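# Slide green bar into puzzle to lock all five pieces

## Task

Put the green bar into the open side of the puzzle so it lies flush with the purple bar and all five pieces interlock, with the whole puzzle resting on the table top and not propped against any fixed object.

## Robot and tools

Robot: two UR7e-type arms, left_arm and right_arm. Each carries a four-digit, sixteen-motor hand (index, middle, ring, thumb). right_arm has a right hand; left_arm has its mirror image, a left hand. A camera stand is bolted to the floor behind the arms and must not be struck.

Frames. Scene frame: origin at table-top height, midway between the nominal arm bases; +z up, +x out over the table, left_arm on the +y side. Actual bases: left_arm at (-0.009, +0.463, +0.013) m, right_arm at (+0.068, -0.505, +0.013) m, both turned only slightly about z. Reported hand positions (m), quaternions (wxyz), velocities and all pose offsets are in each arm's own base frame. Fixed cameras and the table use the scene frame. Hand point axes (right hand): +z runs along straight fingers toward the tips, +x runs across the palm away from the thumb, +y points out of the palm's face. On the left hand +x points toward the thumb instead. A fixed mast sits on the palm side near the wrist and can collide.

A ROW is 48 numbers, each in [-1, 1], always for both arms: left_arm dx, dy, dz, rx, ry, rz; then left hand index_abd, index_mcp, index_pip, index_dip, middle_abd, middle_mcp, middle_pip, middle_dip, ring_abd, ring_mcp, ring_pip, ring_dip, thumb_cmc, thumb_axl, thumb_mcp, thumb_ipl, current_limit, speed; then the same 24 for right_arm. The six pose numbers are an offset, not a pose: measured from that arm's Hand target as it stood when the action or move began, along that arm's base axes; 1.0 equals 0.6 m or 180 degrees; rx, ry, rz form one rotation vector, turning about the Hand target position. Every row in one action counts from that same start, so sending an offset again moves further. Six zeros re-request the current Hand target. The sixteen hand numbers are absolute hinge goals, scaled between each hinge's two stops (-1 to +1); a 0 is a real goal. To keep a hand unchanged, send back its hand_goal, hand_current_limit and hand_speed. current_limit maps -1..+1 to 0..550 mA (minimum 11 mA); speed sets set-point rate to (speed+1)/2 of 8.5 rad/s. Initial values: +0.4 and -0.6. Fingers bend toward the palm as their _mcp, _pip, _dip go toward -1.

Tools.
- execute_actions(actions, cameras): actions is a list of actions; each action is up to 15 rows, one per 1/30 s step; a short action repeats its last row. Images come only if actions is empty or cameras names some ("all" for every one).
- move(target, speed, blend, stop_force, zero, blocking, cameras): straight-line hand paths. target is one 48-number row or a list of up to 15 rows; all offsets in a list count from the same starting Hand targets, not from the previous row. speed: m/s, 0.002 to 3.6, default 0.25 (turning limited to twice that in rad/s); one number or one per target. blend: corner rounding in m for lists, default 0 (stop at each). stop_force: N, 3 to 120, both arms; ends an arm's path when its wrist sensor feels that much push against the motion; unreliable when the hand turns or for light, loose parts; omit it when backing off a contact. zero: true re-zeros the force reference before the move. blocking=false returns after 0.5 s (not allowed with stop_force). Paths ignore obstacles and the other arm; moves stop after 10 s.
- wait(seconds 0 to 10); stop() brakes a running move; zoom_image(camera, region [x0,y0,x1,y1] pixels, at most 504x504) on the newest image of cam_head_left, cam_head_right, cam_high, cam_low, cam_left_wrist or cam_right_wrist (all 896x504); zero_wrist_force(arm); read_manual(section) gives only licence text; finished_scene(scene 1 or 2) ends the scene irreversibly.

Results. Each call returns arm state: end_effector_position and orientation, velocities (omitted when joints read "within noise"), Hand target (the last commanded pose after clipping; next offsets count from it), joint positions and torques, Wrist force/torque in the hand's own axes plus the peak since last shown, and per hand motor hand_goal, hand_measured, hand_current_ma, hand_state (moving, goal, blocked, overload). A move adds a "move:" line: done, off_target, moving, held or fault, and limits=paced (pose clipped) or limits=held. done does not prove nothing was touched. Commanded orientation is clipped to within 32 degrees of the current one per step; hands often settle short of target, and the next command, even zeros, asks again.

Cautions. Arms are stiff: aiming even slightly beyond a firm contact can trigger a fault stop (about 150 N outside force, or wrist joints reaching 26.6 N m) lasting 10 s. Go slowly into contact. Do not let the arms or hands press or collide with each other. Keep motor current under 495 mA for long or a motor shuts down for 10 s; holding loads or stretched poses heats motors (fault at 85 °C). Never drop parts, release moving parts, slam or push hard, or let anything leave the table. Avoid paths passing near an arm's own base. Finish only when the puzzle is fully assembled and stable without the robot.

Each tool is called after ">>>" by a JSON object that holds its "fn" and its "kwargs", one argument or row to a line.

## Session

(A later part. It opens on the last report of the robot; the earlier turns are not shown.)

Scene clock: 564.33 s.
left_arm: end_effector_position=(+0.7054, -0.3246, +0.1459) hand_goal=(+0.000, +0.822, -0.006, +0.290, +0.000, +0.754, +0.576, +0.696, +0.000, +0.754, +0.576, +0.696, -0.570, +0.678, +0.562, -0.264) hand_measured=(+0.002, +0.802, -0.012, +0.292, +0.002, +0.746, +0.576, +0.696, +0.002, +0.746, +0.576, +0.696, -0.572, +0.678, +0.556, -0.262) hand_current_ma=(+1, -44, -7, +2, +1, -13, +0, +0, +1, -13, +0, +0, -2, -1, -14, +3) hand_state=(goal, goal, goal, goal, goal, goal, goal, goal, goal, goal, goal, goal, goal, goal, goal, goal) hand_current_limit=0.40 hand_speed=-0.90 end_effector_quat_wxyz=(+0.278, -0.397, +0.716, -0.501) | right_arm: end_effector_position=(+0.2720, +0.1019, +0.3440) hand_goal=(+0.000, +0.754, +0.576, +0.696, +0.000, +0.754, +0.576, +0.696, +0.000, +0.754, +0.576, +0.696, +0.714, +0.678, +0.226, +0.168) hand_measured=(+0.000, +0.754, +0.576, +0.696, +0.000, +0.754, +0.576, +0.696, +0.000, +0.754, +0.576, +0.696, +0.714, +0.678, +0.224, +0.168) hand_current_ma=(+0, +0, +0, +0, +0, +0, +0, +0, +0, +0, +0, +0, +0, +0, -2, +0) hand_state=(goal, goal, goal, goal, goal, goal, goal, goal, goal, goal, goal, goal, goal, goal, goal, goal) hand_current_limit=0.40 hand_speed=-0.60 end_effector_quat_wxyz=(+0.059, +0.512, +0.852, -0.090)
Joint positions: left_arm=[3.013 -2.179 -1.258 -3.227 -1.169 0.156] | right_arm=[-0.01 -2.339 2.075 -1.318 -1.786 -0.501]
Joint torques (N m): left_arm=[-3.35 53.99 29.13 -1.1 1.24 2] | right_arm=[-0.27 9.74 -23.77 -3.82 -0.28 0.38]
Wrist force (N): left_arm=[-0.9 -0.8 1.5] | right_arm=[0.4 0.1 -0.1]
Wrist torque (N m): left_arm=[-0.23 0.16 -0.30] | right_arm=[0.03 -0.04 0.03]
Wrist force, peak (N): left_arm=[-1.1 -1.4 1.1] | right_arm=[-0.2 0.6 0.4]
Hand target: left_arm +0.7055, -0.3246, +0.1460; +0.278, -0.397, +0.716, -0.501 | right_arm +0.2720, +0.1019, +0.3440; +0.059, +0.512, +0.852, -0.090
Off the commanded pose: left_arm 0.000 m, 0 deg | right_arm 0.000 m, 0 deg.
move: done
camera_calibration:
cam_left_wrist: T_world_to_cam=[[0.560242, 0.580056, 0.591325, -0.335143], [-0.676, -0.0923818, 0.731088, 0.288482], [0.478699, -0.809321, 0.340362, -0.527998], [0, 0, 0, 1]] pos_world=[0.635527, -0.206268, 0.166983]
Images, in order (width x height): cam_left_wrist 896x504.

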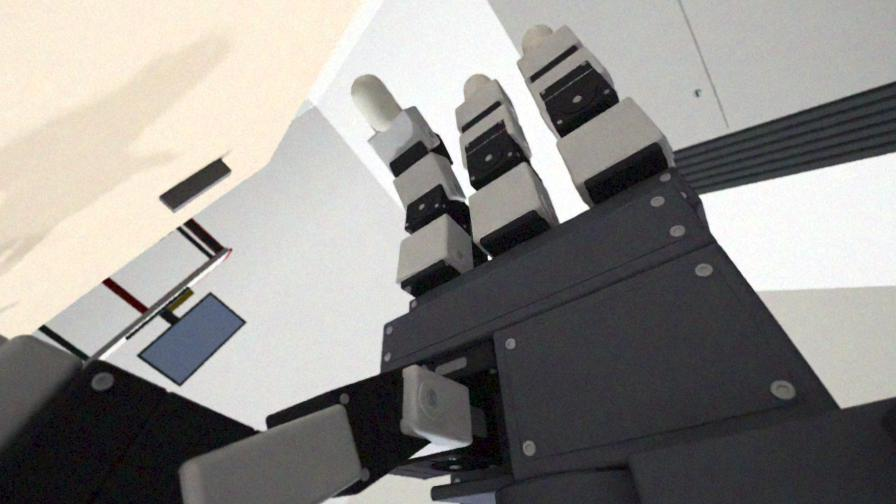

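>>> {"fn": "move", "kwargs": {
  "target": [-0.2425,0.141,0.19,0.3146,-0.2286,0,0,0.822,-0.007,0.29,0,0.754,0.576,0.696,0,0.754,0.576,0.696,-0.571,0.678,0.562,-0.265,0.4,-0.9,0,0,0,0,0,0,0,0.754,0.576,0.696,0,0.754,0.576,0.696,0,0.754,0.576,0.696,0.714,0.678,0.226,0.168,0.4,-0.6],
  "speed": 0.25,
  "cameras": ["cam_left_wrist","cam_head_left"]
}}

Scene clock: 580.43 s.
left_arm: end_effector_position=(+0.5600, -0.2400, +0.2600) hand_goal=(+0.000, +0.822, -0.006, +0.290, +0.000, +0.754, +0.576, +0.696, +0.000, +0.754, +0.576, +0.696, -0.570, +0.678, +0.562, -0.264) hand_measured=(+0.002, +0.812, -0.010, +0.292, +0.002, +0.746, +0.576, +0.696, +0.002, +0.746, +0.576, +0.696, -0.564, +0.678, +0.558, -0.262) hand_current_ma=(+1, -16, -5, +2, +1, -13, +0, +0, +1, -13, +0, +0, +8, -1, -5, +3) hand_state=(goal, goal, goal, goal, goal, goal, goal, goal, goal, goal, goal, goal, goal, goal, goal, goal) hand_current_limit=0.40 hand_speed=-0.90 end_effector_quat_wxyz=(+0.654, -0.028, +0.726, -0.212) | right_arm: end_effector_position=(+0.2720, +0.1019, +0.3440) hand_goal=(+0.000, +0.754, +0.576, +0.696, +0.000, +0.754, +0.576, +0.696, +0.000, +0.754, +0.576, +0.696, +0.714, +0.678, +0.226, +0.168) hand_measured=(+0.000, +0.754, +0.576, +0.696, +0.000, +0.754, +0.576, +0.696, +0.000, +0.754, +0.576, +0.696, +0.714, +0.678, +0.224, +0.168) hand_current_ma=(+0, +0, +0, +0, +0, +0, +0, +0, +0, +0, +0, +0, +0, +0, -2, +0) hand_state=(goal, goal, goal, goal, goal, goal, goal, goal, goal, goal, goal, goal, goal, goal, goal, goal) hand_current_limit=0.40 hand_speed=-0.60 end_effector_quat_wxyz=(+0.059, +0.512, +0.852, -0.090)
Joint positions: left_arm=[2.821 -1.649 -1.923 -2.767 -1.615 1.217] | right_arm=[-0.01 -2.339 2.075 -1.318 -1.786 -0.501]
Joint torques (N m): left_arm=[-10.57 33.32 13.51 3.03 -0.7 2.07] | right_arm=[-0.3 10.64 -23.67 -3.65 -0.57 0.59]
Wrist force (N): left_arm=[-0.2 -0.3 1.7] | right_arm=[0.1 0.3 0.7]
Wrist torque (N m): left_arm=[-0.19 -0.05 -0.26] | right_arm=[-0.03 -0.03 0.01]
Wrist force, peak (N): left_arm=[-0.7 -0.8 2.4] | right_arm=[-0.1 0.5 0.6]
Hand target: left_arm +0.5600, -0.2400, +0.2600; +0.654, -0.027, +0.726, -0.212 | right_arm +0.2720, +0.1019, +0.3440; +0.059, +0.512, +0.852, -0.090
Off the commanded pose: left_arm 0.000 m, 0 deg | right_arm 0.000 m, 0 deg.
move: done
camera_calibration:
cam_left_wrist: T_world_to_cam=[[-0.0751265, -0.294477, 0.952701, -0.318119], [-0.897215, -0.396965, -0.193452, 0.405684], [0.435156, -0.869311, -0.234387, -0.269267], [0, 0, 0, 1]] pos_world=[0.45726, -0.166713, 0.31844]
Images, in order (width x height): cam_head_left 896x504, cam_left_wrist 896x504.

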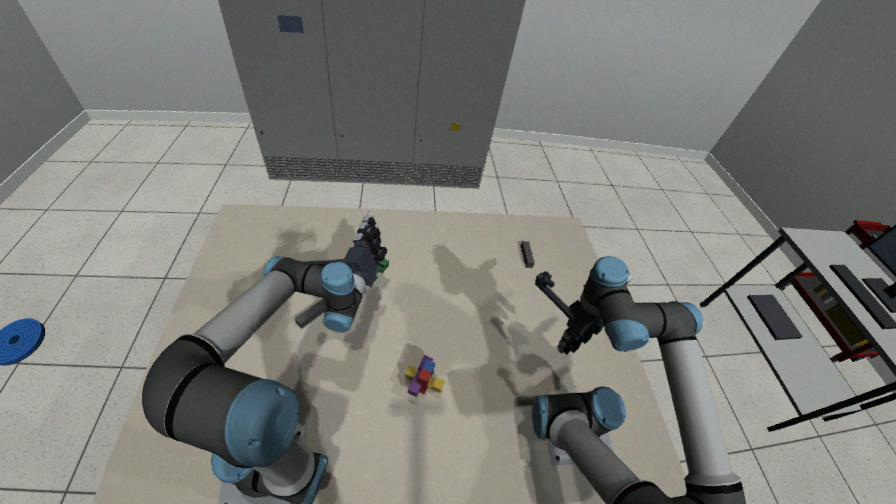

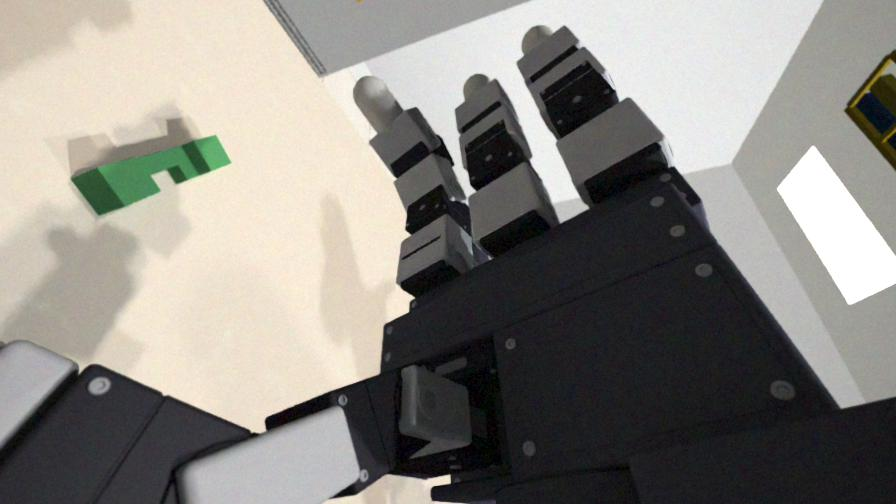

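>>> {"fn": "zoom_image", "kwargs": {
  "camera": "cam_left_wrist",
  "region": [40, 100, 260, 240]
}}

Scaled by 2.291 from the camera's 896x504 image, which has a finer 1280x720 frame.

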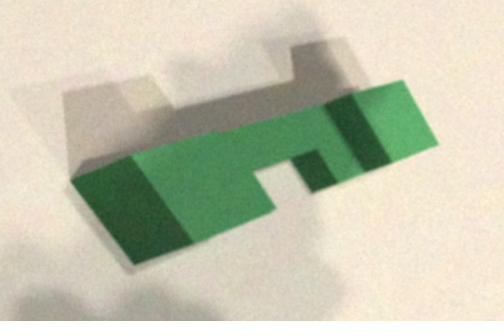

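>>> {"fn": "move", "kwargs": {
  "target": [0.2145,-0.185,-0.2333,0,0,-0.0045,0,0.822,-0.007,0.29,0,0.754,0.576,0.696,0,0.754,0.576,0.696,-0.571,0.678,0.562,-0.265,0.4,-0.9,0,0,0,0,0,0,0,0.754,0.576,0.696,0,0.754,0.576,0.696,0,0.754,0.576,0.696,0.714,0.678,0.226,0.168,0.4,-0.6],
  "speed": 0.2,
  "cameras": ["cam_left_wrist","cam_high","cam_low"]
}}

Scene clock: 623.07 s.
left_arm: end_effector_position=(+0.6886, -0.3509, +0.1200) hand_goal=(+0.000, +0.822, -0.006, +0.290, +0.000, +0.754, +0.576, +0.696, +0.000, +0.754, +0.576, +0.696, -0.570, +0.678, +0.562, -0.264) hand_measured=(+0.002, +0.814, -0.010, +0.292, +0.002, +0.746, +0.576, +0.696, +0.002, +0.746, +0.576, +0.696, -0.564, +0.678, +0.560, -0.262) hand_current_ma=(+1, -15, -4, +2, +1, -13, +0, +0, +1, -13, +0, +0, +9, -1, -5, +3) hand_state=(goal, goal, goal, goal, goal, goal, goal, goal, goal, goal, goal, goal, goal, goal, goal, goal) hand_current_limit=0.40 hand_speed=-0.90 end_effector_quat_wxyz=(+0.652, -0.022, +0.726, -0.217) | right_arm: end_effector_position=(+0.2720, +0.1019, +0.3440) hand_goal=(+0.000, +0.754, +0.576, +0.696, +0.000, +0.754, +0.576, +0.696, +0.000, +0.754, +0.576, +0.696, +0.714, +0.678, +0.226, +0.168) hand_measured=(+0.000, +0.754, +0.576, +0.696, +0.000, +0.754, +0.576, +0.696, +0.000, +0.754, +0.576, +0.696, +0.714, +0.678, +0.224, +0.168) hand_current_ma=(+0, +0, +0, +0, +0, +0, +0, +0, +0, +0, +0, +0, +0, +0, -2, +0) hand_state=(goal, goal, goal, goal, goal, goal, goal, goal, goal, goal, goal, goal, goal, goal, goal, goal) hand_current_limit=0.40 hand_speed=-0.60 end_effector_quat_wxyz=(+0.059, +0.512, +0.852, -0.090)
Joint positions: left_arm=[2.709 -2.183 -1.577 -2.578 -1.713 1.211] | right_arm=[-0.01 -2.339 2.075 -1.318 -1.786 -0.501]
Joint torques (N m): left_arm=[-10.59 34.42 26.16 0.22 -1.06 -1.84] | right_arm=[0.32 10.12 -23.6 -3.58 -0.37 0.62]
Wrist force (N): left_arm=[-0.1 -0.3 1.9] | right_arm=[0.1 0.4 0.2]
Wrist torque (N m): left_arm=[-0.19 -0.05 -0.05] | right_arm=[0.03 -0.02 0.02]
Wrist force, peak (N): left_arm=[1.1 0.2 2.7] | right_arm=[0.5 0.7 0.2]
Hand target: left_arm +0.6887, -0.3510, +0.1200; +0.652, -0.022, +0.726, -0.217 | right_arm +0.2720, +0.1019, +0.3440; +0.059, +0.512, +0.852, -0.090
Off the commanded pose: left_arm 0.000 m, 0 deg | right_arm 0.000 m, 0 deg.
move: done
camera_calibration:
cam_left_wrist: T_world_to_cam=[[-0.0794559, -0.293474, 0.952659, -0.204541], [-0.902729, -0.384167, -0.193637, 0.458279], [0.422808, -0.875379, -0.234403, -0.448192], [0, 0, 0, 1]] pos_world=[0.586949, -0.27631, 0.17854]
Images, in order (width x height): cam_high 896x504, cam_low 896x504, cam_left_wrist 896x504.

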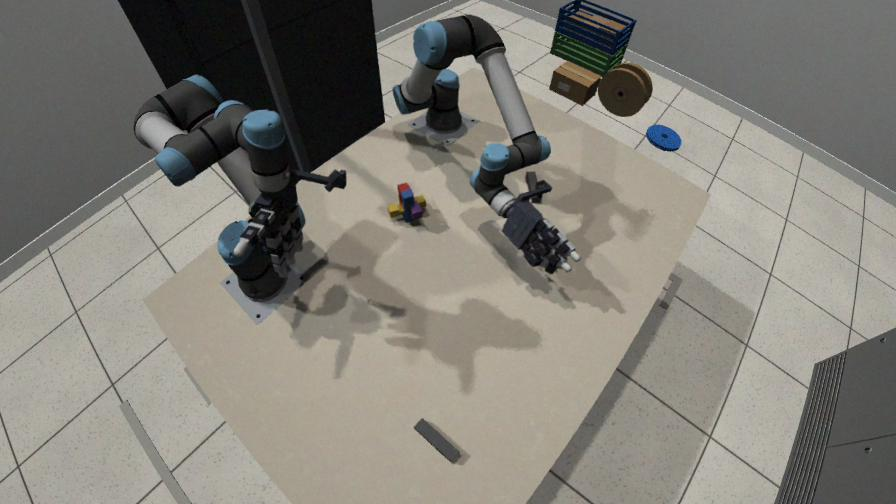

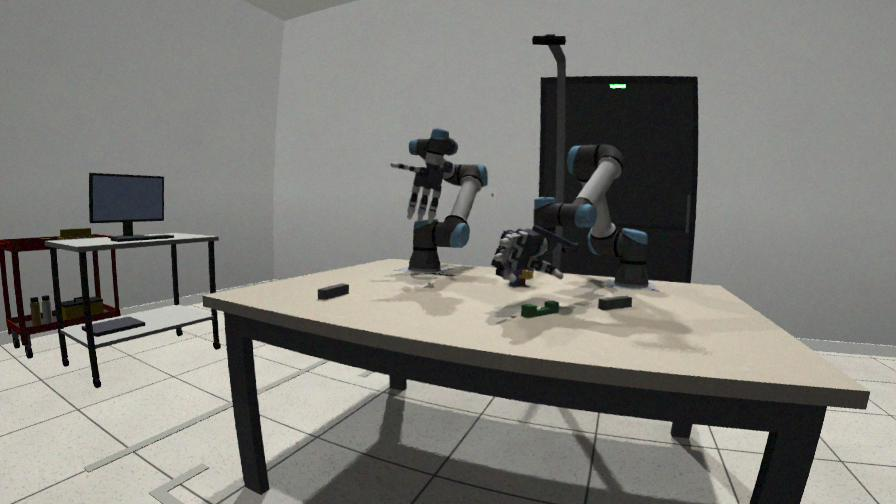

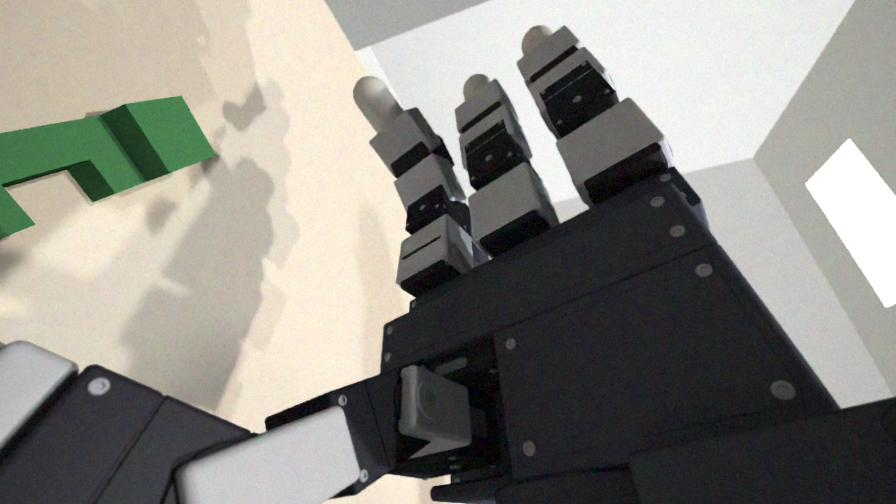

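>>> {"fn": "zoom_image", "kwargs": {
  "camera": "cam_left_wrist",
  "region": [0, 60, 260, 260]
}}

Scaled by 1.938 from the camera's 896x504 image, which has a finer 1280x720 frame.

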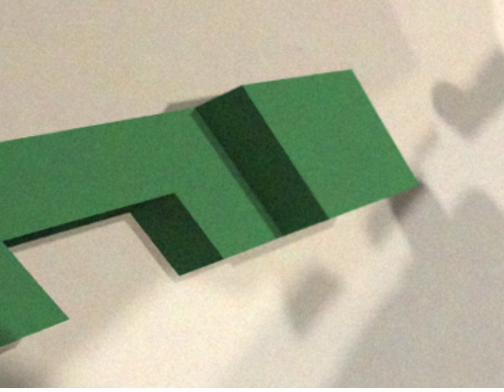

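>>> {"fn": "move", "kwargs": {
  "target": [0.0022,-0.0007,-0.12,0,0,0.0045,0,0.822,-0.007,0.29,0,0.754,0.576,0.696,0,0.754,0.576,0.696,-0.571,0.678,0.562,-0.265,0.4,-0.9,0,0,0,0,0,0,0,0.754,0.576,0.696,0,0.754,0.576,0.696,0,0.754,0.576,0.696,0.714,0.678,0.226,0.168,0.4,-0.6],
  "speed": 0.08
}}

>>> {"fn": "move", "kwargs": {
  "target": [0,0,-0.0258,0,0,0,0,0.822,-0.007,0.29,0,0.754,0.576,0.696,0,0.754,0.576,0.696,-0.571,0.678,0.562,-0.265,0.4,-0.9,0,0,0,0,0,0,0,0.754,0.576,0.696,0,0.754,0.576,0.696,0,0.754,0.576,0.696,0.714,0.678,0.226,0.168,0.4,-0.6],
  "speed": 0.015,
  "stop_force": 3,
  "cameras": ["cam_left_wrist","cam_low"]
}}

Scene clock: 639.10 s.
left_arm: end_effector_position=(+0.6899, -0.3513, +0.0480) hand_goal=(+0.000, +0.822, -0.006, +0.290, +0.000, +0.754, +0.576, +0.696, +0.000, +0.754, +0.576, +0.696, -0.570, +0.678, +0.562, -0.264) hand_measured=(+0.002, +0.814, -0.010, +0.292, +0.002, +0.746, +0.576, +0.696, +0.002, +0.746, +0.576, +0.696, -0.564, +0.678, +0.560, -0.262) hand_current_ma=(+1, -15, -4, +2, +1, -13, +0, +0, +1, -13, +0, +0, +9, -1, -5, +3) hand_state=(goal, goal, goal, goal, goal, goal, goal, goal, goal, goal, goal, goal, goal, goal, goal, goal) hand_current_limit=0.40 hand_speed=-0.90 end_effector_quat_wxyz=(+0.654, -0.027, +0.726, -0.212) | right_arm: end_effector_position=(+0.2720, +0.1019, +0.3440) hand_goal=(+0.000, +0.754, +0.576, +0.696, +0.000, +0.754, +0.576, +0.696, +0.000, +0.754, +0.576, +0.696, +0.714, +0.678, +0.226, +0.168) hand_measured=(+0.000, +0.754, +0.576, +0.696, +0.000, +0.754, +0.576, +0.696, +0.000, +0.754, +0.576, +0.696, +0.714, +0.678, +0.224, +0.168) hand_current_ma=(+0, +0, +0, +0, +0, +0, +0, +0, +0, +0, +0, +0, +0, +0, -2, +0) hand_state=(goal, goal, goal, goal, goal, goal, goal, goal, goal, goal, goal, goal, goal, goal, goal, goal) hand_current_limit=0.40 hand_speed=-0.60 end_effector_quat_wxyz=(+0.059, +0.512, +0.852, -0.090)
Joint positions: left_arm=[2.704 -2.298 -1.601 -2.44 -1.732 1.21] | right_arm=[-0.01 -2.339 2.075 -1.318 -1.786 -0.501]
Joint torques (N m): left_arm=[-11.01 34.74 24.85 3.15 -1.01 -1.12] | right_arm=[-0.54 10.85 -24.07 -3.85 -0.64 0.51]
Wrist force (N): left_arm=[0.2 0.0 2.4] | right_arm=[0.0 0.6 0.2]
Wrist torque (N m): left_arm=[-0.21 -0.07 -0.02] | right_arm=[0.06 0.00 0.01]
Wrist force, peak (N): left_arm=[0.1 0.1 2.4] | right_arm=[0.2 0.8 0.3]
Hand target: left_arm +0.6900, -0.3514, +0.0480; +0.654, -0.027, +0.726, -0.212 | right_arm +0.2720, +0.1019, +0.3440; +0.059, +0.512, +0.852, -0.090
Off the commanded pose: left_arm 0.000 m, 0 deg | right_arm 0.000 m, 0 deg.
move: done

Scene clock: 640.97 s.
left_arm: end_effector_position=(+0.6900, -0.3514, +0.0325) hand_goal=(+0.000, +0.822, -0.006, +0.290, +0.000, +0.754, +0.576, +0.696, +0.000, +0.754, +0.576, +0.696, -0.570, +0.678, +0.562, -0.264) hand_measured=(+0.002, +0.814, -0.010, +0.292, +0.002, +0.746, +0.576, +0.696, +0.002, +0.746, +0.576, +0.696, -0.564, +0.678, +0.560, -0.262) hand_current_ma=(+1, -15, -4, +2, +1, -13, +0, +0, +1, -13, +0, +0, +9, -1, -5, +3) hand_state=(goal, goal, goal, goal, goal, goal, goal, goal, goal, goal, goal, goal, goal, goal, goal, goal) hand_current_limit=0.40 hand_speed=-0.90 end_effector_quat_wxyz=(+0.654, -0.027, +0.726, -0.212) | right_arm: end_effector_position=(+0.2720, +0.1019, +0.3440) hand_goal=(+0.000, +0.754, +0.576, +0.696, +0.000, +0.754, +0.576, +0.696, +0.000, +0.754, +0.576, +0.696, +0.714, +0.678, +0.226, +0.168) hand_measured=(+0.000, +0.754, +0.576, +0.696, +0.000, +0.754, +0.576, +0.696, +0.000, +0.754, +0.576, +0.696, +0.714, +0.678, +0.224, +0.168) hand_current_ma=(+0, +0, +0, +0, +0, +0, +0, +0, +0, +0, +0, +0, +0, +0, -2, +0) hand_state=(goal, goal, goal, goal, goal, goal, goal, goal, goal, goal, goal, goal, goal, goal, goal, goal) hand_current_limit=0.40 hand_speed=-0.60 end_effector_quat_wxyz=(+0.059, +0.512, +0.852, -0.090)
Joint positions: left_arm=[2.704 -2.323 -1.605 -2.411 -1.732 1.21] | right_arm=[-0.01 -2.339 2.075 -1.318 -1.786 -0.501]
Joint torques (N m): left_arm=[-10.86 36.26 9.33 3.32 -0.9 1.8] | right_arm=[0.11 11.55 -23.67 -3.88 -0.58 0.52]
Wrist force (N): left_arm=[-0.3 -0.5 2.1] | right_arm=[0.2 0.3 -0.1]
Wrist torque (N m): left_arm=[-0.23 -0.01 -0.06] | right_arm=[0.04 -0.03 0.03]
Wrist force, peak (N): left_arm=[-0.2 -0.1 2.4] | right_arm=[0.3 0.7 0.2]
Hand target: left_arm +0.6900, -0.3514, +0.0325; +0.654, -0.027, +0.726, -0.212 | right_arm +0.2720, +0.1019, +0.3440; +0.059, +0.512, +0.852, -0.090
Off the commanded pose: left_arm 0.000 m, 0 deg | right_arm 0.000 m, 0 deg.
move: done
camera_calibration:
cam_left_wrist: T_world_to_cam=[[-0.0752976, -0.294551, 0.952665, -0.12443], [-0.897201, -0.396908, -0.193633, 0.434133], [0.435155, -0.869312, -0.234385, -0.475977], [0, 0, 0, 1]] pos_world=[0.587259, -0.278113, 0.0910401]
Images, in order (width x height): cam_low 896x504, cam_left_wrist 896x504.

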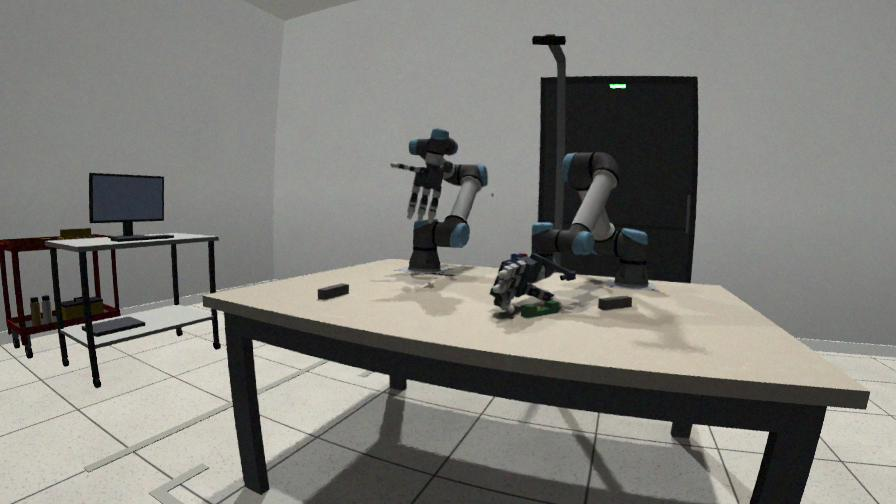

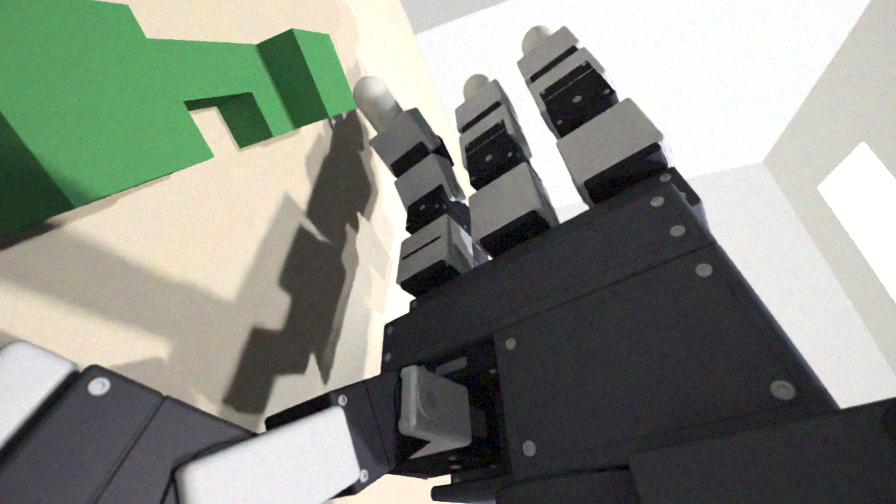

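>>> {"fn": "move", "kwargs": {
  "target": [0,0,0,0,0,0,0,0.66,-0.182,0.29,0,0.754,0.576,0.696,0,0.754,0.576,0.696,-0.571,0.678,0.42,-0.265,0.4,-0.94,0,0,0,0,0,0,0,0.754,0.576,0.696,0,0.754,0.576,0.696,0,0.754,0.576,0.696,0.714,0.678,0.226,0.168,0.4,-0.6],
  "cameras": ["cam_left_wrist"]
}}

>>> {"fn": "move", "kwargs": {
  "target": [0,0,0,0,0,0,0,0.6,-0.182,0.29,0,0.754,0.576,0.696,0,0.754,0.576,0.696,-0.571,0.678,0.36,-0.265,0.4,-0.97,0,0,0,0,0,0,0,0.754,0.576,0.696,0,0.754,0.576,0.696,0,0.754,0.576,0.696,0.714,0.678,0.226,0.168,0.4,-0.6],
  "cameras": ["cam_left_wrist"]
}}

Scene clock: 652.00 s.
left_arm: end_effector_position=(+0.6900, -0.3514, +0.0325) hand_goal=(+0.000, +0.660, -0.182, +0.290, +0.000, +0.754, +0.576, +0.696, +0.000, +0.754, +0.576, +0.696, -0.570, +0.678, +0.420, -0.264) hand_measured=(+0.002, +0.660, -0.180, +0.292, +0.002, +0.746, +0.576, +0.696, +0.002, +0.746, +0.576, +0.696, -0.564, +0.678, +0.422, -0.262) hand_current_ma=(+1, +0, +2, +2, +1, -13, +0, +0, +1, -13, +0, +0, +9, -1, +2, +3) hand_state=(goal, goal, goal, goal, goal, goal, goal, goal, goal, goal, goal, goal, goal, goal, goal, goal) hand_current_limit=0.40 hand_speed=-0.94 end_effector_quat_wxyz=(+0.654, -0.027, +0.726, -0.212) | right_arm: end_effector_position=(+0.2720, +0.1019, +0.3440) hand_goal=(+0.000, +0.754, +0.576, +0.696, +0.000, +0.754, +0.576, +0.696, +0.000, +0.754, +0.576, +0.696, +0.714, +0.678, +0.226, +0.168) hand_measured=(+0.000, +0.754, +0.576, +0.696, +0.000, +0.754, +0.576, +0.696, +0.000, +0.754, +0.576, +0.696, +0.714, +0.678, +0.224, +0.168) hand_current_ma=(+0, +0, +0, +0, +0, +0, +0, +0, +0, +0, +0, +0, +0, +0, -2, +0) hand_state=(goal, goal, goal, goal, goal, goal, goal, goal, goal, goal, goal, goal, goal, goal, goal, goal) hand_current_limit=0.40 hand_speed=-0.60 end_effector_quat_wxyz=(+0.059, +0.512, +0.852, -0.090)
Joint positions: left_arm=[2.704 -2.323 -1.605 -2.411 -1.732 1.21] | right_arm=[-0.01 -2.339 2.075 -1.318 -1.786 -0.501]
Joint torques (N m): left_arm=[-10.24 35.74 9.36 3.31 -0.39 1.71] | right_arm=[0.62 10.31 -24.73 -3.62 -0.6 0.5]
Wrist force (N): left_arm=[0.2 -0.1 1.9] | right_arm=[0.2 0.4 0.4]
Wrist torque (N m): left_arm=[-0.17 -0.08 -0.04] | right_arm=[0.02 -0.03 0.02]
Wrist force, peak (N): left_arm=[0.2 -0.3 2.4] | right_arm=[-0.2 0.5 0.6]
Hand target: left_arm +0.6900, -0.3514, +0.0325; +0.654, -0.027, +0.726, -0.212 | right_arm +0.2720, +0.1019, +0.3440; +0.059, +0.512, +0.852, -0.090
Off the commanded pose: left_arm 0.000 m, 0 deg | right_arm 0.000 m, 0 deg.
move: done
camera_calibration:
cam_left_wrist: T_world_to_cam=[[-0.0752976, -0.294551, 0.952665, -0.12443], [-0.897201, -0.396908, -0.193633, 0.434133], [0.435155, -0.869312, -0.234385, -0.475977], [0, 0, 0, 1]] pos_world=[0.587259, -0.278113, 0.0910401]
Images, in order (width x height): cam_left_wrist 896x504.

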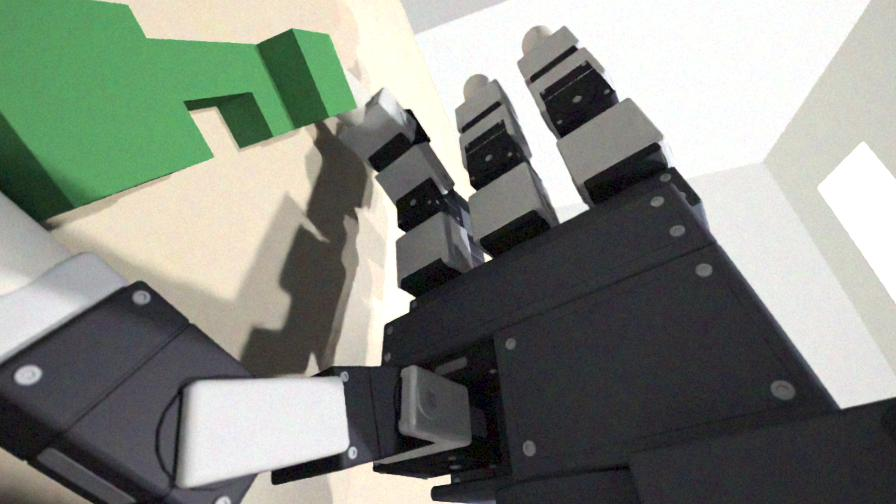

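Scene clock: 652.50 s.
left_arm: end_effector_position=(+0.6900, -0.3514, +0.0325) hand_goal=(+0.000, +0.600, -0.182, +0.290, +0.000, +0.754, +0.576, +0.696, +0.000, +0.754, +0.576, +0.696, -0.570, +0.678, +0.360, -0.264) hand_measured=(+0.002, +0.646, -0.174, +0.292, +0.002, +0.746, +0.576, +0.696, +0.002, +0.746, +0.576, +0.696, -0.564, +0.678, +0.410, -0.260) hand_current_ma=(+1, +86, +13, +2, +1, -13, +0, +0, +1, -13, +0, +0, +9, -1, +96, +12) hand_state=(goal, moving, moving, goal, goal, goal, goal, goal, goal, goal, goal, goal, goal, goal, moving, goal) hand_current_limit=0.40 hand_speed=-0.97 end_effector_quat_wxyz=(+0.654, -0.027, +0.726, -0.212) | right_arm: end_effector_position=(+0.2720, +0.1019, +0.3440) hand_goal=(+0.000, +0.754, +0.576, +0.696, +0.000, +0.754, +0.576, +0.696, +0.000, +0.754, +0.576, +0.696, +0.714, +0.678, +0.226, +0.168) hand_measured=(+0.000, +0.754, +0.576, +0.696, +0.000, +0.754, +0.576, +0.696, +0.000, +0.754, +0.576, +0.696, +0.714, +0.678, +0.224, +0.168) hand_current_ma=(+0, +0, +0, +0, +0, +0, +0, +0, +0, +0, +0, +0, +0, +0, -2, +0) hand_state=(goal, goal, goal, goal, goal, goal, goal, goal, goal, goal, goal, goal, goal, goal, goal, goal) hand_current_limit=0.40 hand_speed=-0.60 end_effector_quat_wxyz=(+0.059, +0.512, +0.852, -0.090)
Joint positions: left_arm=[2.704 -2.323 -1.605 -2.411 -1.732 1.21] | right_arm=[-0.01 -2.339 2.075 -1.318 -1.786 -0.501]
Joint torques (N m): left_arm=[-10.59 36.28 9.13 3.15 -0.35 1.69] | right_arm=[1.04 11.98 -23.46 -3.79 -0.54 0.69]
Wrist force (N): left_arm=[-0.5 -0.6 1.6] | right_arm=[0.1 0.4 0.1]
Wrist torque (N m): left_arm=[-0.20 -0.07 -0.05] | right_arm=[0.06 -0.01 0.01]
Wrist force, peak (N): left_arm=[-0.4 0.0 2.2] | right_arm=[0.4 0.4 0.1]
Hand target: left_arm +0.6900, -0.3514, +0.0325; +0.654, -0.027, +0.726, -0.212 | right_arm +0.2720, +0.1019, +0.3440; +0.059, +0.512, +0.852, -0.090
Off the commanded pose: left_arm 0.000 m, 0 deg | right_arm 0.000 m, 0 deg.
move: done
camera_calibration:
cam_left_wrist: T_world_to_cam=[[-0.0752976, -0.294551, 0.952665, -0.12443], [-0.897201, -0.396908, -0.193633, 0.434133], [0.435155, -0.869312, -0.234385, -0.475977], [0, 0, 0, 1]] pos_world=[0.587259, -0.278113, 0.0910401]
Images, in order (width x height): cam_left_wrist 896x504.

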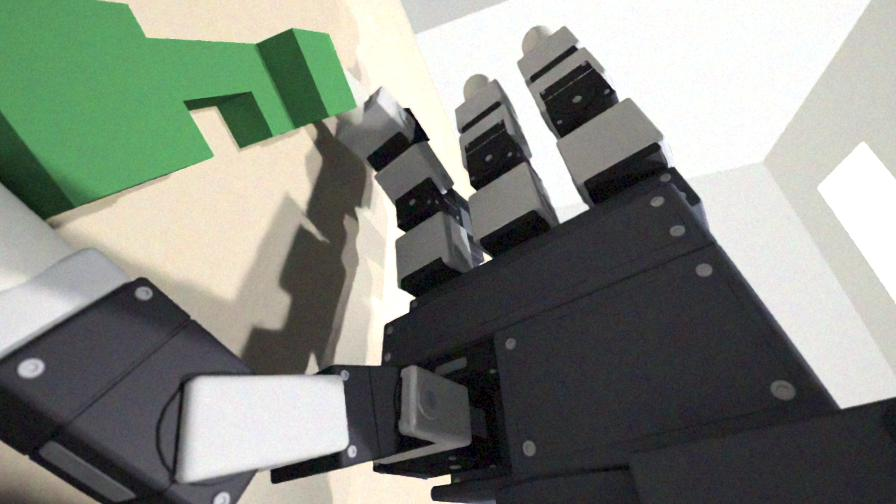

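>>> {"fn": "move", "kwargs": {
  "target": [0,0,0,0,0,0,0,0.56,-0.182,0.29,0,0.754,0.576,0.696,0,0.754,0.576,0.696,-0.571,0.678,0.32,-0.265,0.4,-0.97,0,0,0,0,0,0,0,0.754,0.576,0.696,0,0.754,0.576,0.696,0,0.754,0.576,0.696,0.714,0.678,0.226,0.168,0.4,-0.6]
}}

>>> {"fn": "move", "kwargs": {
  "target": [0,0,0.1,0,0,0,0,0.56,-0.182,0.29,0,0.754,0.576,0.696,0,0.754,0.576,0.696,-0.571,0.678,0.32,-0.265,0.4,-0.97,0,0,0,0,0,0,0,0.754,0.576,0.696,0,0.754,0.576,0.696,0,0.754,0.576,0.696,0.714,0.678,0.226,0.168,0.4,-0.6],
  "speed": 0.05,
  "cameras": ["cam_left_wrist","cam_low"]
}}

Scene clock: 656.47 s.
left_arm: end_effector_position=(+0.6900, -0.3514, +0.0325) hand_goal=(+0.000, +0.560, -0.182, +0.290, +0.000, +0.754, +0.576, +0.696, +0.000, +0.754, +0.576, +0.696, -0.570, +0.678, +0.320, -0.264) hand_measured=(-0.002, +0.638, -0.156, +0.300, +0.002, +0.746, +0.576, +0.696, +0.002, +0.746, +0.576, +0.696, -0.564, +0.678, +0.388, -0.246) hand_current_ma=(-1, +264, +58, +16, +1, -13, +0, +0, +1, -13, +0, +0, +8, -1, +291, +51) hand_state=(goal, blocked, blocked, goal, goal, goal, goal, goal, goal, goal, goal, goal, goal, goal, blocked, goal) hand_current_limit=0.40 hand_speed=-0.97 end_effector_quat_wxyz=(+0.654, -0.027, +0.726, -0.212) | right_arm: end_effector_position=(+0.2720, +0.1019, +0.3440) hand_goal=(+0.000, +0.754, +0.576, +0.696, +0.000, +0.754, +0.576, +0.696, +0.000, +0.754, +0.576, +0.696, +0.714, +0.678, +0.226, +0.168) hand_measured=(+0.000, +0.754, +0.576, +0.696, +0.000, +0.754, +0.576, +0.696, +0.000, +0.754, +0.576, +0.696, +0.714, +0.678, +0.224, +0.168) hand_current_ma=(+0, +0, +0, +0, +0, +0, +0, +0, +0, +0, +0, +0, +0, +0, -2, +0) hand_state=(goal, goal, goal, goal, goal, goal, goal, goal, goal, goal, goal, goal, goal, goal, goal, goal) hand_current_limit=0.40 hand_speed=-0.60 end_effector_quat_wxyz=(+0.059, +0.512, +0.852, -0.090)
Joint positions: left_arm=[2.704 -2.323 -1.605 -2.411 -1.732 1.21] | right_arm=[-0.01 -2.339 2.075 -1.318 -1.786 -0.501]
Joint torques (N m): left_arm=[-9.94 37.01 9.58 1.41 0.17 1.67] | right_arm=[0.7 10.62 -23.38 -3.86 -0.41 0.66]
Wrist force (N): left_arm=[-1.4 -0.8 1.4] | right_arm=[0.0 0.4 0.3]
Wrist torque (N m): left_arm=[-0.21 -0.08 -0.05] | right_arm=[0.02 0.00 0.01]
Wrist force, peak (N): left_arm=[-1.3 -0.7 1.8] | right_arm=[0.1 0.8 0.4]
Hand target: left_arm +0.6900, -0.3514, +0.0325; +0.654, -0.027, +0.726, -0.212 | right_arm +0.2720, +0.1019, +0.3440; +0.059, +0.512, +0.852, -0.090
Off the commanded pose: left_arm 0.000 m, 0 deg | right_arm 0.000 m, 0 deg.
move: done

Scene clock: 658.07 s.
left_arm: end_effector_position=(+0.6900, -0.3514, +0.0924) hand_goal=(+0.000, +0.560, -0.182, +0.290, +0.000, +0.754, +0.576, +0.696, +0.000, +0.754, +0.576, +0.696, -0.570, +0.678, +0.320, -0.264) hand_measured=(+0.004, +0.638, -0.152, +0.304, +0.002, +0.746, +0.576, +0.696, +0.002, +0.746, +0.576, +0.696, -0.560, +0.678, +0.384, -0.246) hand_current_ma=(+5, +264, +70, +24, +1, -13, +0, +0, +1, -13, +0, +0, +17, -1, +267, +51) hand_state=(goal, blocked, blocked, goal, goal, goal, goal, goal, goal, goal, goal, goal, goal, goal, blocked, goal) hand_current_limit=0.40 hand_speed=-0.97 end_effector_quat_wxyz=(+0.654, -0.027, +0.726, -0.212) | right_arm: end_effector_position=(+0.2720, +0.1019, +0.3440) hand_goal=(+0.000, +0.754, +0.576, +0.696, +0.000, +0.754, +0.576, +0.696, +0.000, +0.754, +0.576, +0.696, +0.714, +0.678, +0.226, +0.168) hand_measured=(+0.000, +0.754, +0.576, +0.696, +0.000, +0.754, +0.576, +0.696, +0.000, +0.754, +0.576, +0.696, +0.714, +0.678, +0.224, +0.168) hand_current_ma=(+0, +0, +0, +0, +0, +0, +0, +0, +0, +0, +0, +0, +0, +0, -2, +0) hand_state=(goal, goal, goal, goal, goal, goal, goal, goal, goal, goal, goal, goal, goal, goal, goal, goal) hand_current_limit=0.40 hand_speed=-0.60 end_effector_quat_wxyz=(+0.059, +0.512, +0.852, -0.090)
Joint positions: left_arm=[2.704 -2.229 -1.582 -2.527 -1.732 1.21] | right_arm=[-0.01 -2.339 2.075 -1.318 -1.786 -0.501]
Joint torques (N m): left_arm=[-9.3 53.57 27.24 0.53 0.64 0.69] | right_arm=[0.29 11.67 -22.97 -3.86 -0.52 0.79]
Wrist force (N): left_arm=[0.7 -0.1 1.8] | right_arm=[-0.3 0.4 0.2]
Wrist torque (N m): left_arm=[-0.17 -0.08 -0.06] | right_arm=[0.03 0.04 -0.01]
Wrist force, peak (N): left_arm=[0.8 0.0 2.5] | right_arm=[0.4 0.5 0.6]
Hand target: left_arm +0.6900, -0.3514, +0.0925; +0.654, -0.027, +0.726, -0.212 | right_arm +0.2720, +0.1019, +0.3440; +0.059, +0.512, +0.852, -0.090
Off the commanded pose: left_arm 0.000 m, 0 deg | right_arm 0.000 m, 0 deg.
move: done
camera_calibration:
cam_left_wrist: T_world_to_cam=[[-0.0752841, -0.294646, 0.952636, -0.181525], [-0.897207, -0.396882, -0.193658, 0.445746], [0.435145, -0.869292, -0.23448, -0.461912], [0, 0, 0, 1]] pos_world=[0.587259, -0.278113, 0.15094]
Images, in order (width x height): cam_low 896x504, cam_left_wrist 896x504.

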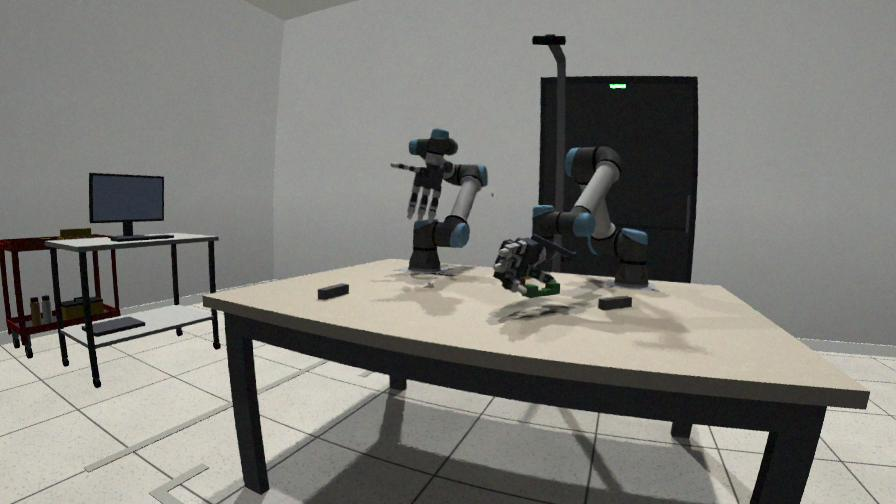

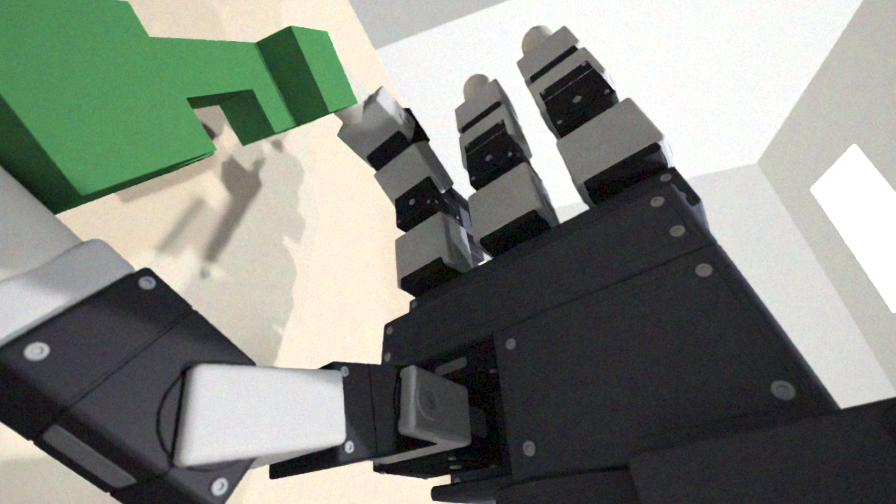

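>>> {"fn": "move", "kwargs": {
  "target": [
    [-0.04,-0.01,0.15,0,0,0,0,0.56,-0.182,0.29,0,0.754,0.576,0.696,0,0.754,0.576,0.696,-0.571,0.678,0.32,-0.265,0.4,-0.97,0,0,0,0,0,0.25,0,0.754,0.576,0.696,0,0.754,0.576,0.696,0,0.754,0.576,0.696,0.714,0.678,0.226,0.168,0.4,-0.6],
    [-0.4833,-0.1643,0.2958,-0.4045,0.294,0,0,0.56,-0.182,0.29,0,0.754,0.576,0.696,0,0.754,0.576,0.696,-0.571,0.678,0.32,-0.265,0.4,-0.97,0,0,0,0,0,0.94,0,0.754,0.576,0.696,0,0.754,0.576,0.696,0,0.754,0.576,0.696,0.714,0.678,0.226,0.168,0.4,-0.6]
  ],
  "speed": 0.25,
  "blend": 0.03,
  "cameras": ["all"]
}}

Scene clock: 760.37 s.
left_arm: end_effector_position=(+0.4000, -0.4500, +0.2700) hand_goal=(+0.000, +0.560, -0.182, +0.290, +0.000, +0.754, +0.576, +0.696, +0.000, +0.754, +0.576, +0.696, -0.570, +0.678, +0.320, -0.264) hand_measured=(+0.002, +0.636, -0.150, +0.304, +0.002, +0.746, +0.576, +0.696, +0.002, +0.746, +0.576, +0.696, -0.578, +0.678, +0.382, -0.246) hand_current_ma=(+3, +253, +77, +28, +1, -13, +0, +0, +1, -13, +0, +0, -11, -1, +259, +54) hand_state=(goal, blocked, blocked, goal, goal, goal, goal, goal, goal, goal, goal, goal, goal, goal, blocked, goal) hand_current_limit=0.40 hand_speed=-0.97 end_effector_quat_wxyz=(+0.145, -0.482, +0.664, -0.554) | right_arm: end_effector_position=(+0.2720, +0.1019, +0.3440) hand_goal=(+0.000, +0.754, +0.576, +0.696, +0.000, +0.754, +0.576, +0.696, +0.000, +0.754, +0.576, +0.696, +0.714, +0.678, +0.226, +0.168) hand_measured=(+0.000, +0.754, +0.576, +0.696, +0.000, +0.754, +0.576, +0.696, +0.000, +0.754, +0.576, +0.696, +0.714, +0.678, +0.224, +0.168) hand_current_ma=(+0, +0, +0, +0, +0, +0, +0, +0, +0, +0, +0, +0, +0, +0, -2, +0) hand_state=(goal, goal, goal, goal, goal, goal, goal, goal, goal, goal, goal, goal, goal, goal, goal, goal) hand_current_limit=0.40 hand_speed=-0.60 end_effector_quat_wxyz=(-0.095, +0.800, -0.590, -0.050)
Joint positions: left_arm=[2.685 -1.651 -1.689 -3.304 -1.354 -0.291] | right_arm=[-0.224 -1.957 1.913 -1.51 -1.356 -3.668]
Joint torques (N m): left_arm=[8.67 34.56 13.85 2.4 1.62 -2.12] | right_arm=[9.82 2.68 -27.32 -0.54 -2.19 -1.51]
Wrist force (N): left_arm=[-1.6 -0.2 1.1] | right_arm=[-0.1 0.5 0.2]
Wrist torque (N m): left_arm=[-0.11 0.21 -0.14] | right_arm=[0.05 0.01 0.10]
Wrist force, peak (N): left_arm=[-0.2 0.1 2.5] | right_arm=[-0.7 0.4 0.3]
Hand target: left_arm +0.4000, -0.4500, +0.2700; +0.145, -0.482, +0.664, -0.554 | right_arm +0.2720, +0.1019, +0.3440; -0.095, +0.800, -0.590, -0.050
Off the commanded pose: left_arm 0.000 m, 0 deg | right_arm 0.000 m, 0 deg.
move: done
camera_calibration:
cam_left_wrist: T_world_to_cam=[[0.650958, 0.704584, 0.282517, -0.0615016], [-0.512114, 0.132883, 0.848576, -0.0161912], [0.560351, -0.697068, 0.447328, -0.536527], [0, 0, 0, 1]] pos_world=[0.332387, -0.328511, 0.271118]
cam_right_wrist: T_world_to_cam=[[-0.838073, 0.532814, 0.117234, 0.16104], [0.367227, 0.392029, 0.843479, -0.479158], [0.403458, 0.749948, -0.524212, 0.118748], [0, 0, 0, 1]] pos_world=[0.263013, 0.0129852, 0.44753]

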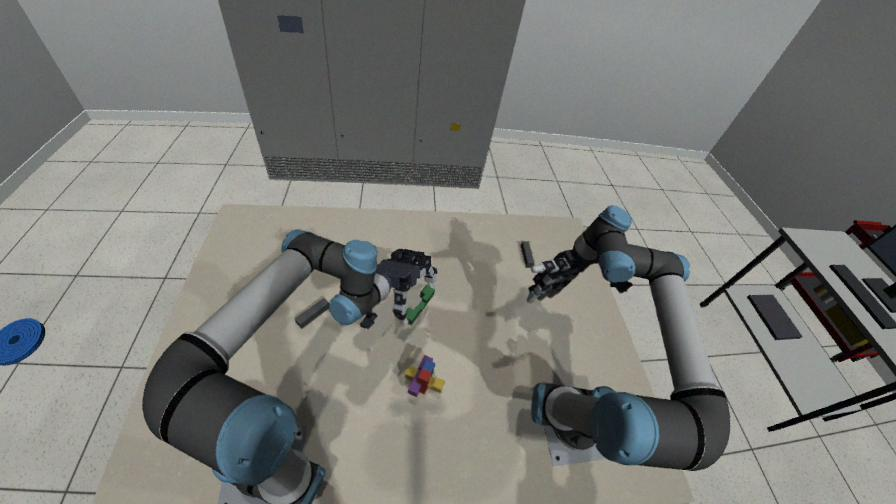

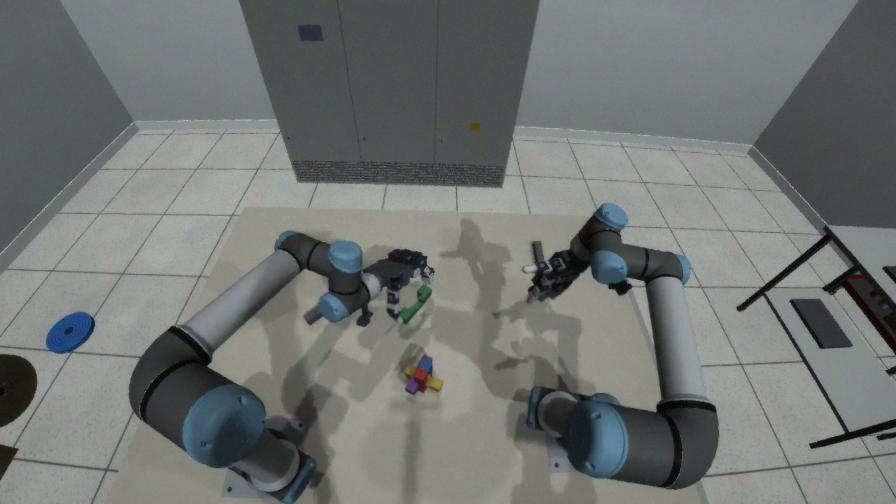

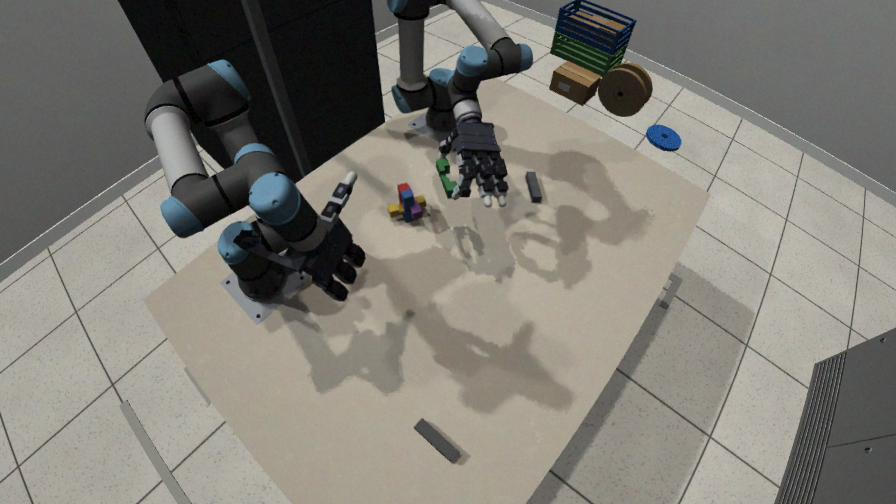

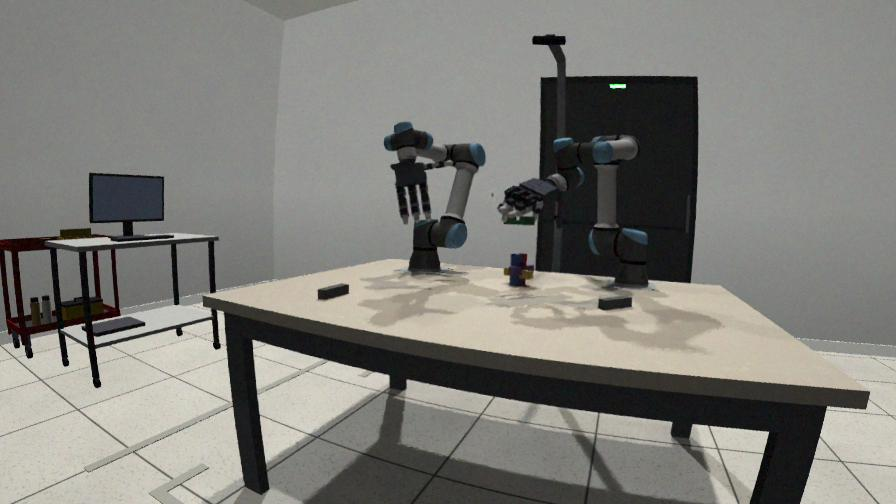

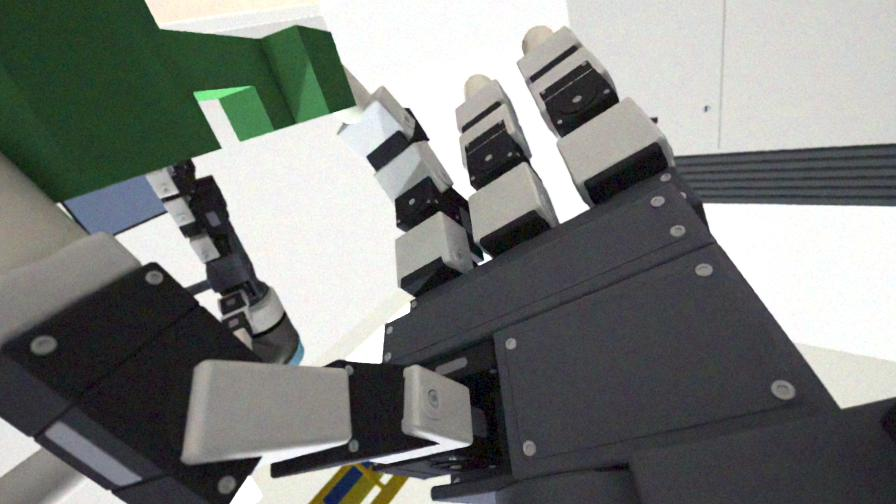

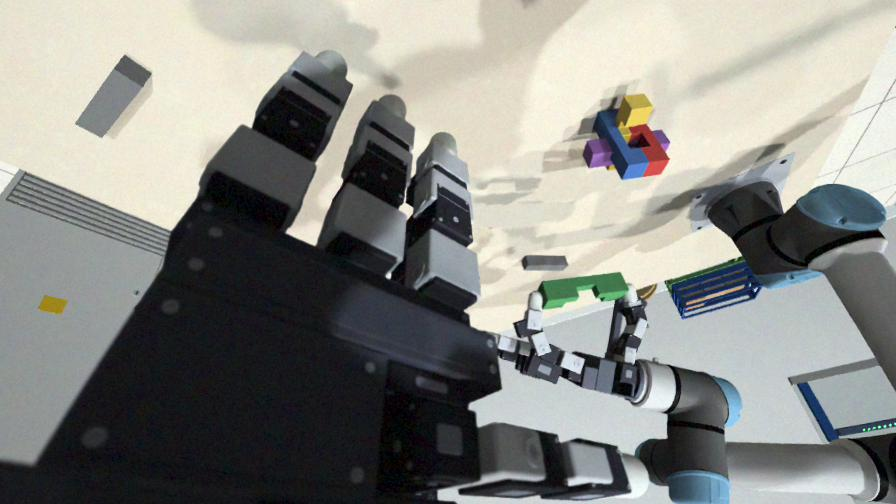

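>>> {"fn": "zoom_image", "kwargs": {
  "camera": "cam_right_wrist",
  "region": [560, 70, 700, 200]
}}

>>> {"fn": "zoom_image", "kwargs": {
  "camera": "cam_right_wrist",
  "region": [500, 250, 660, 350]
}}

Scaled by 3.600 from the camera's 896x504 image, which has a finer 1280x720 frame.

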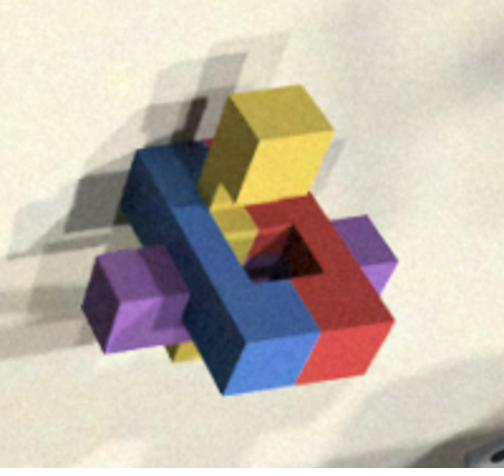

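Scaled by 3.150 from the camera's 896x504 image, which has a finer 1280x720 frame.

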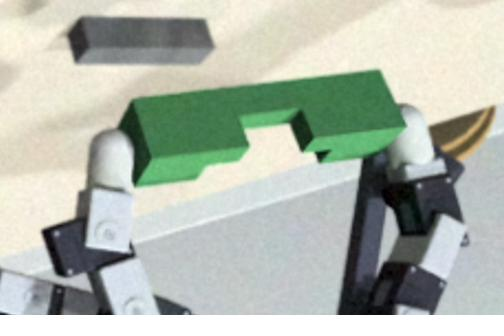

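>>> {"fn": "zoom_image", "kwargs": {
  "camera": "cam_right_wrist",
  "region": [530, 265, 640, 315]
}}

Scaled by 4.582 from the camera's 896x504 image, which has a finer 1280x720 frame.

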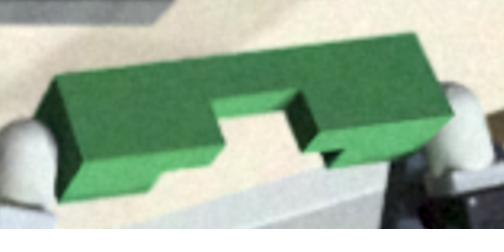

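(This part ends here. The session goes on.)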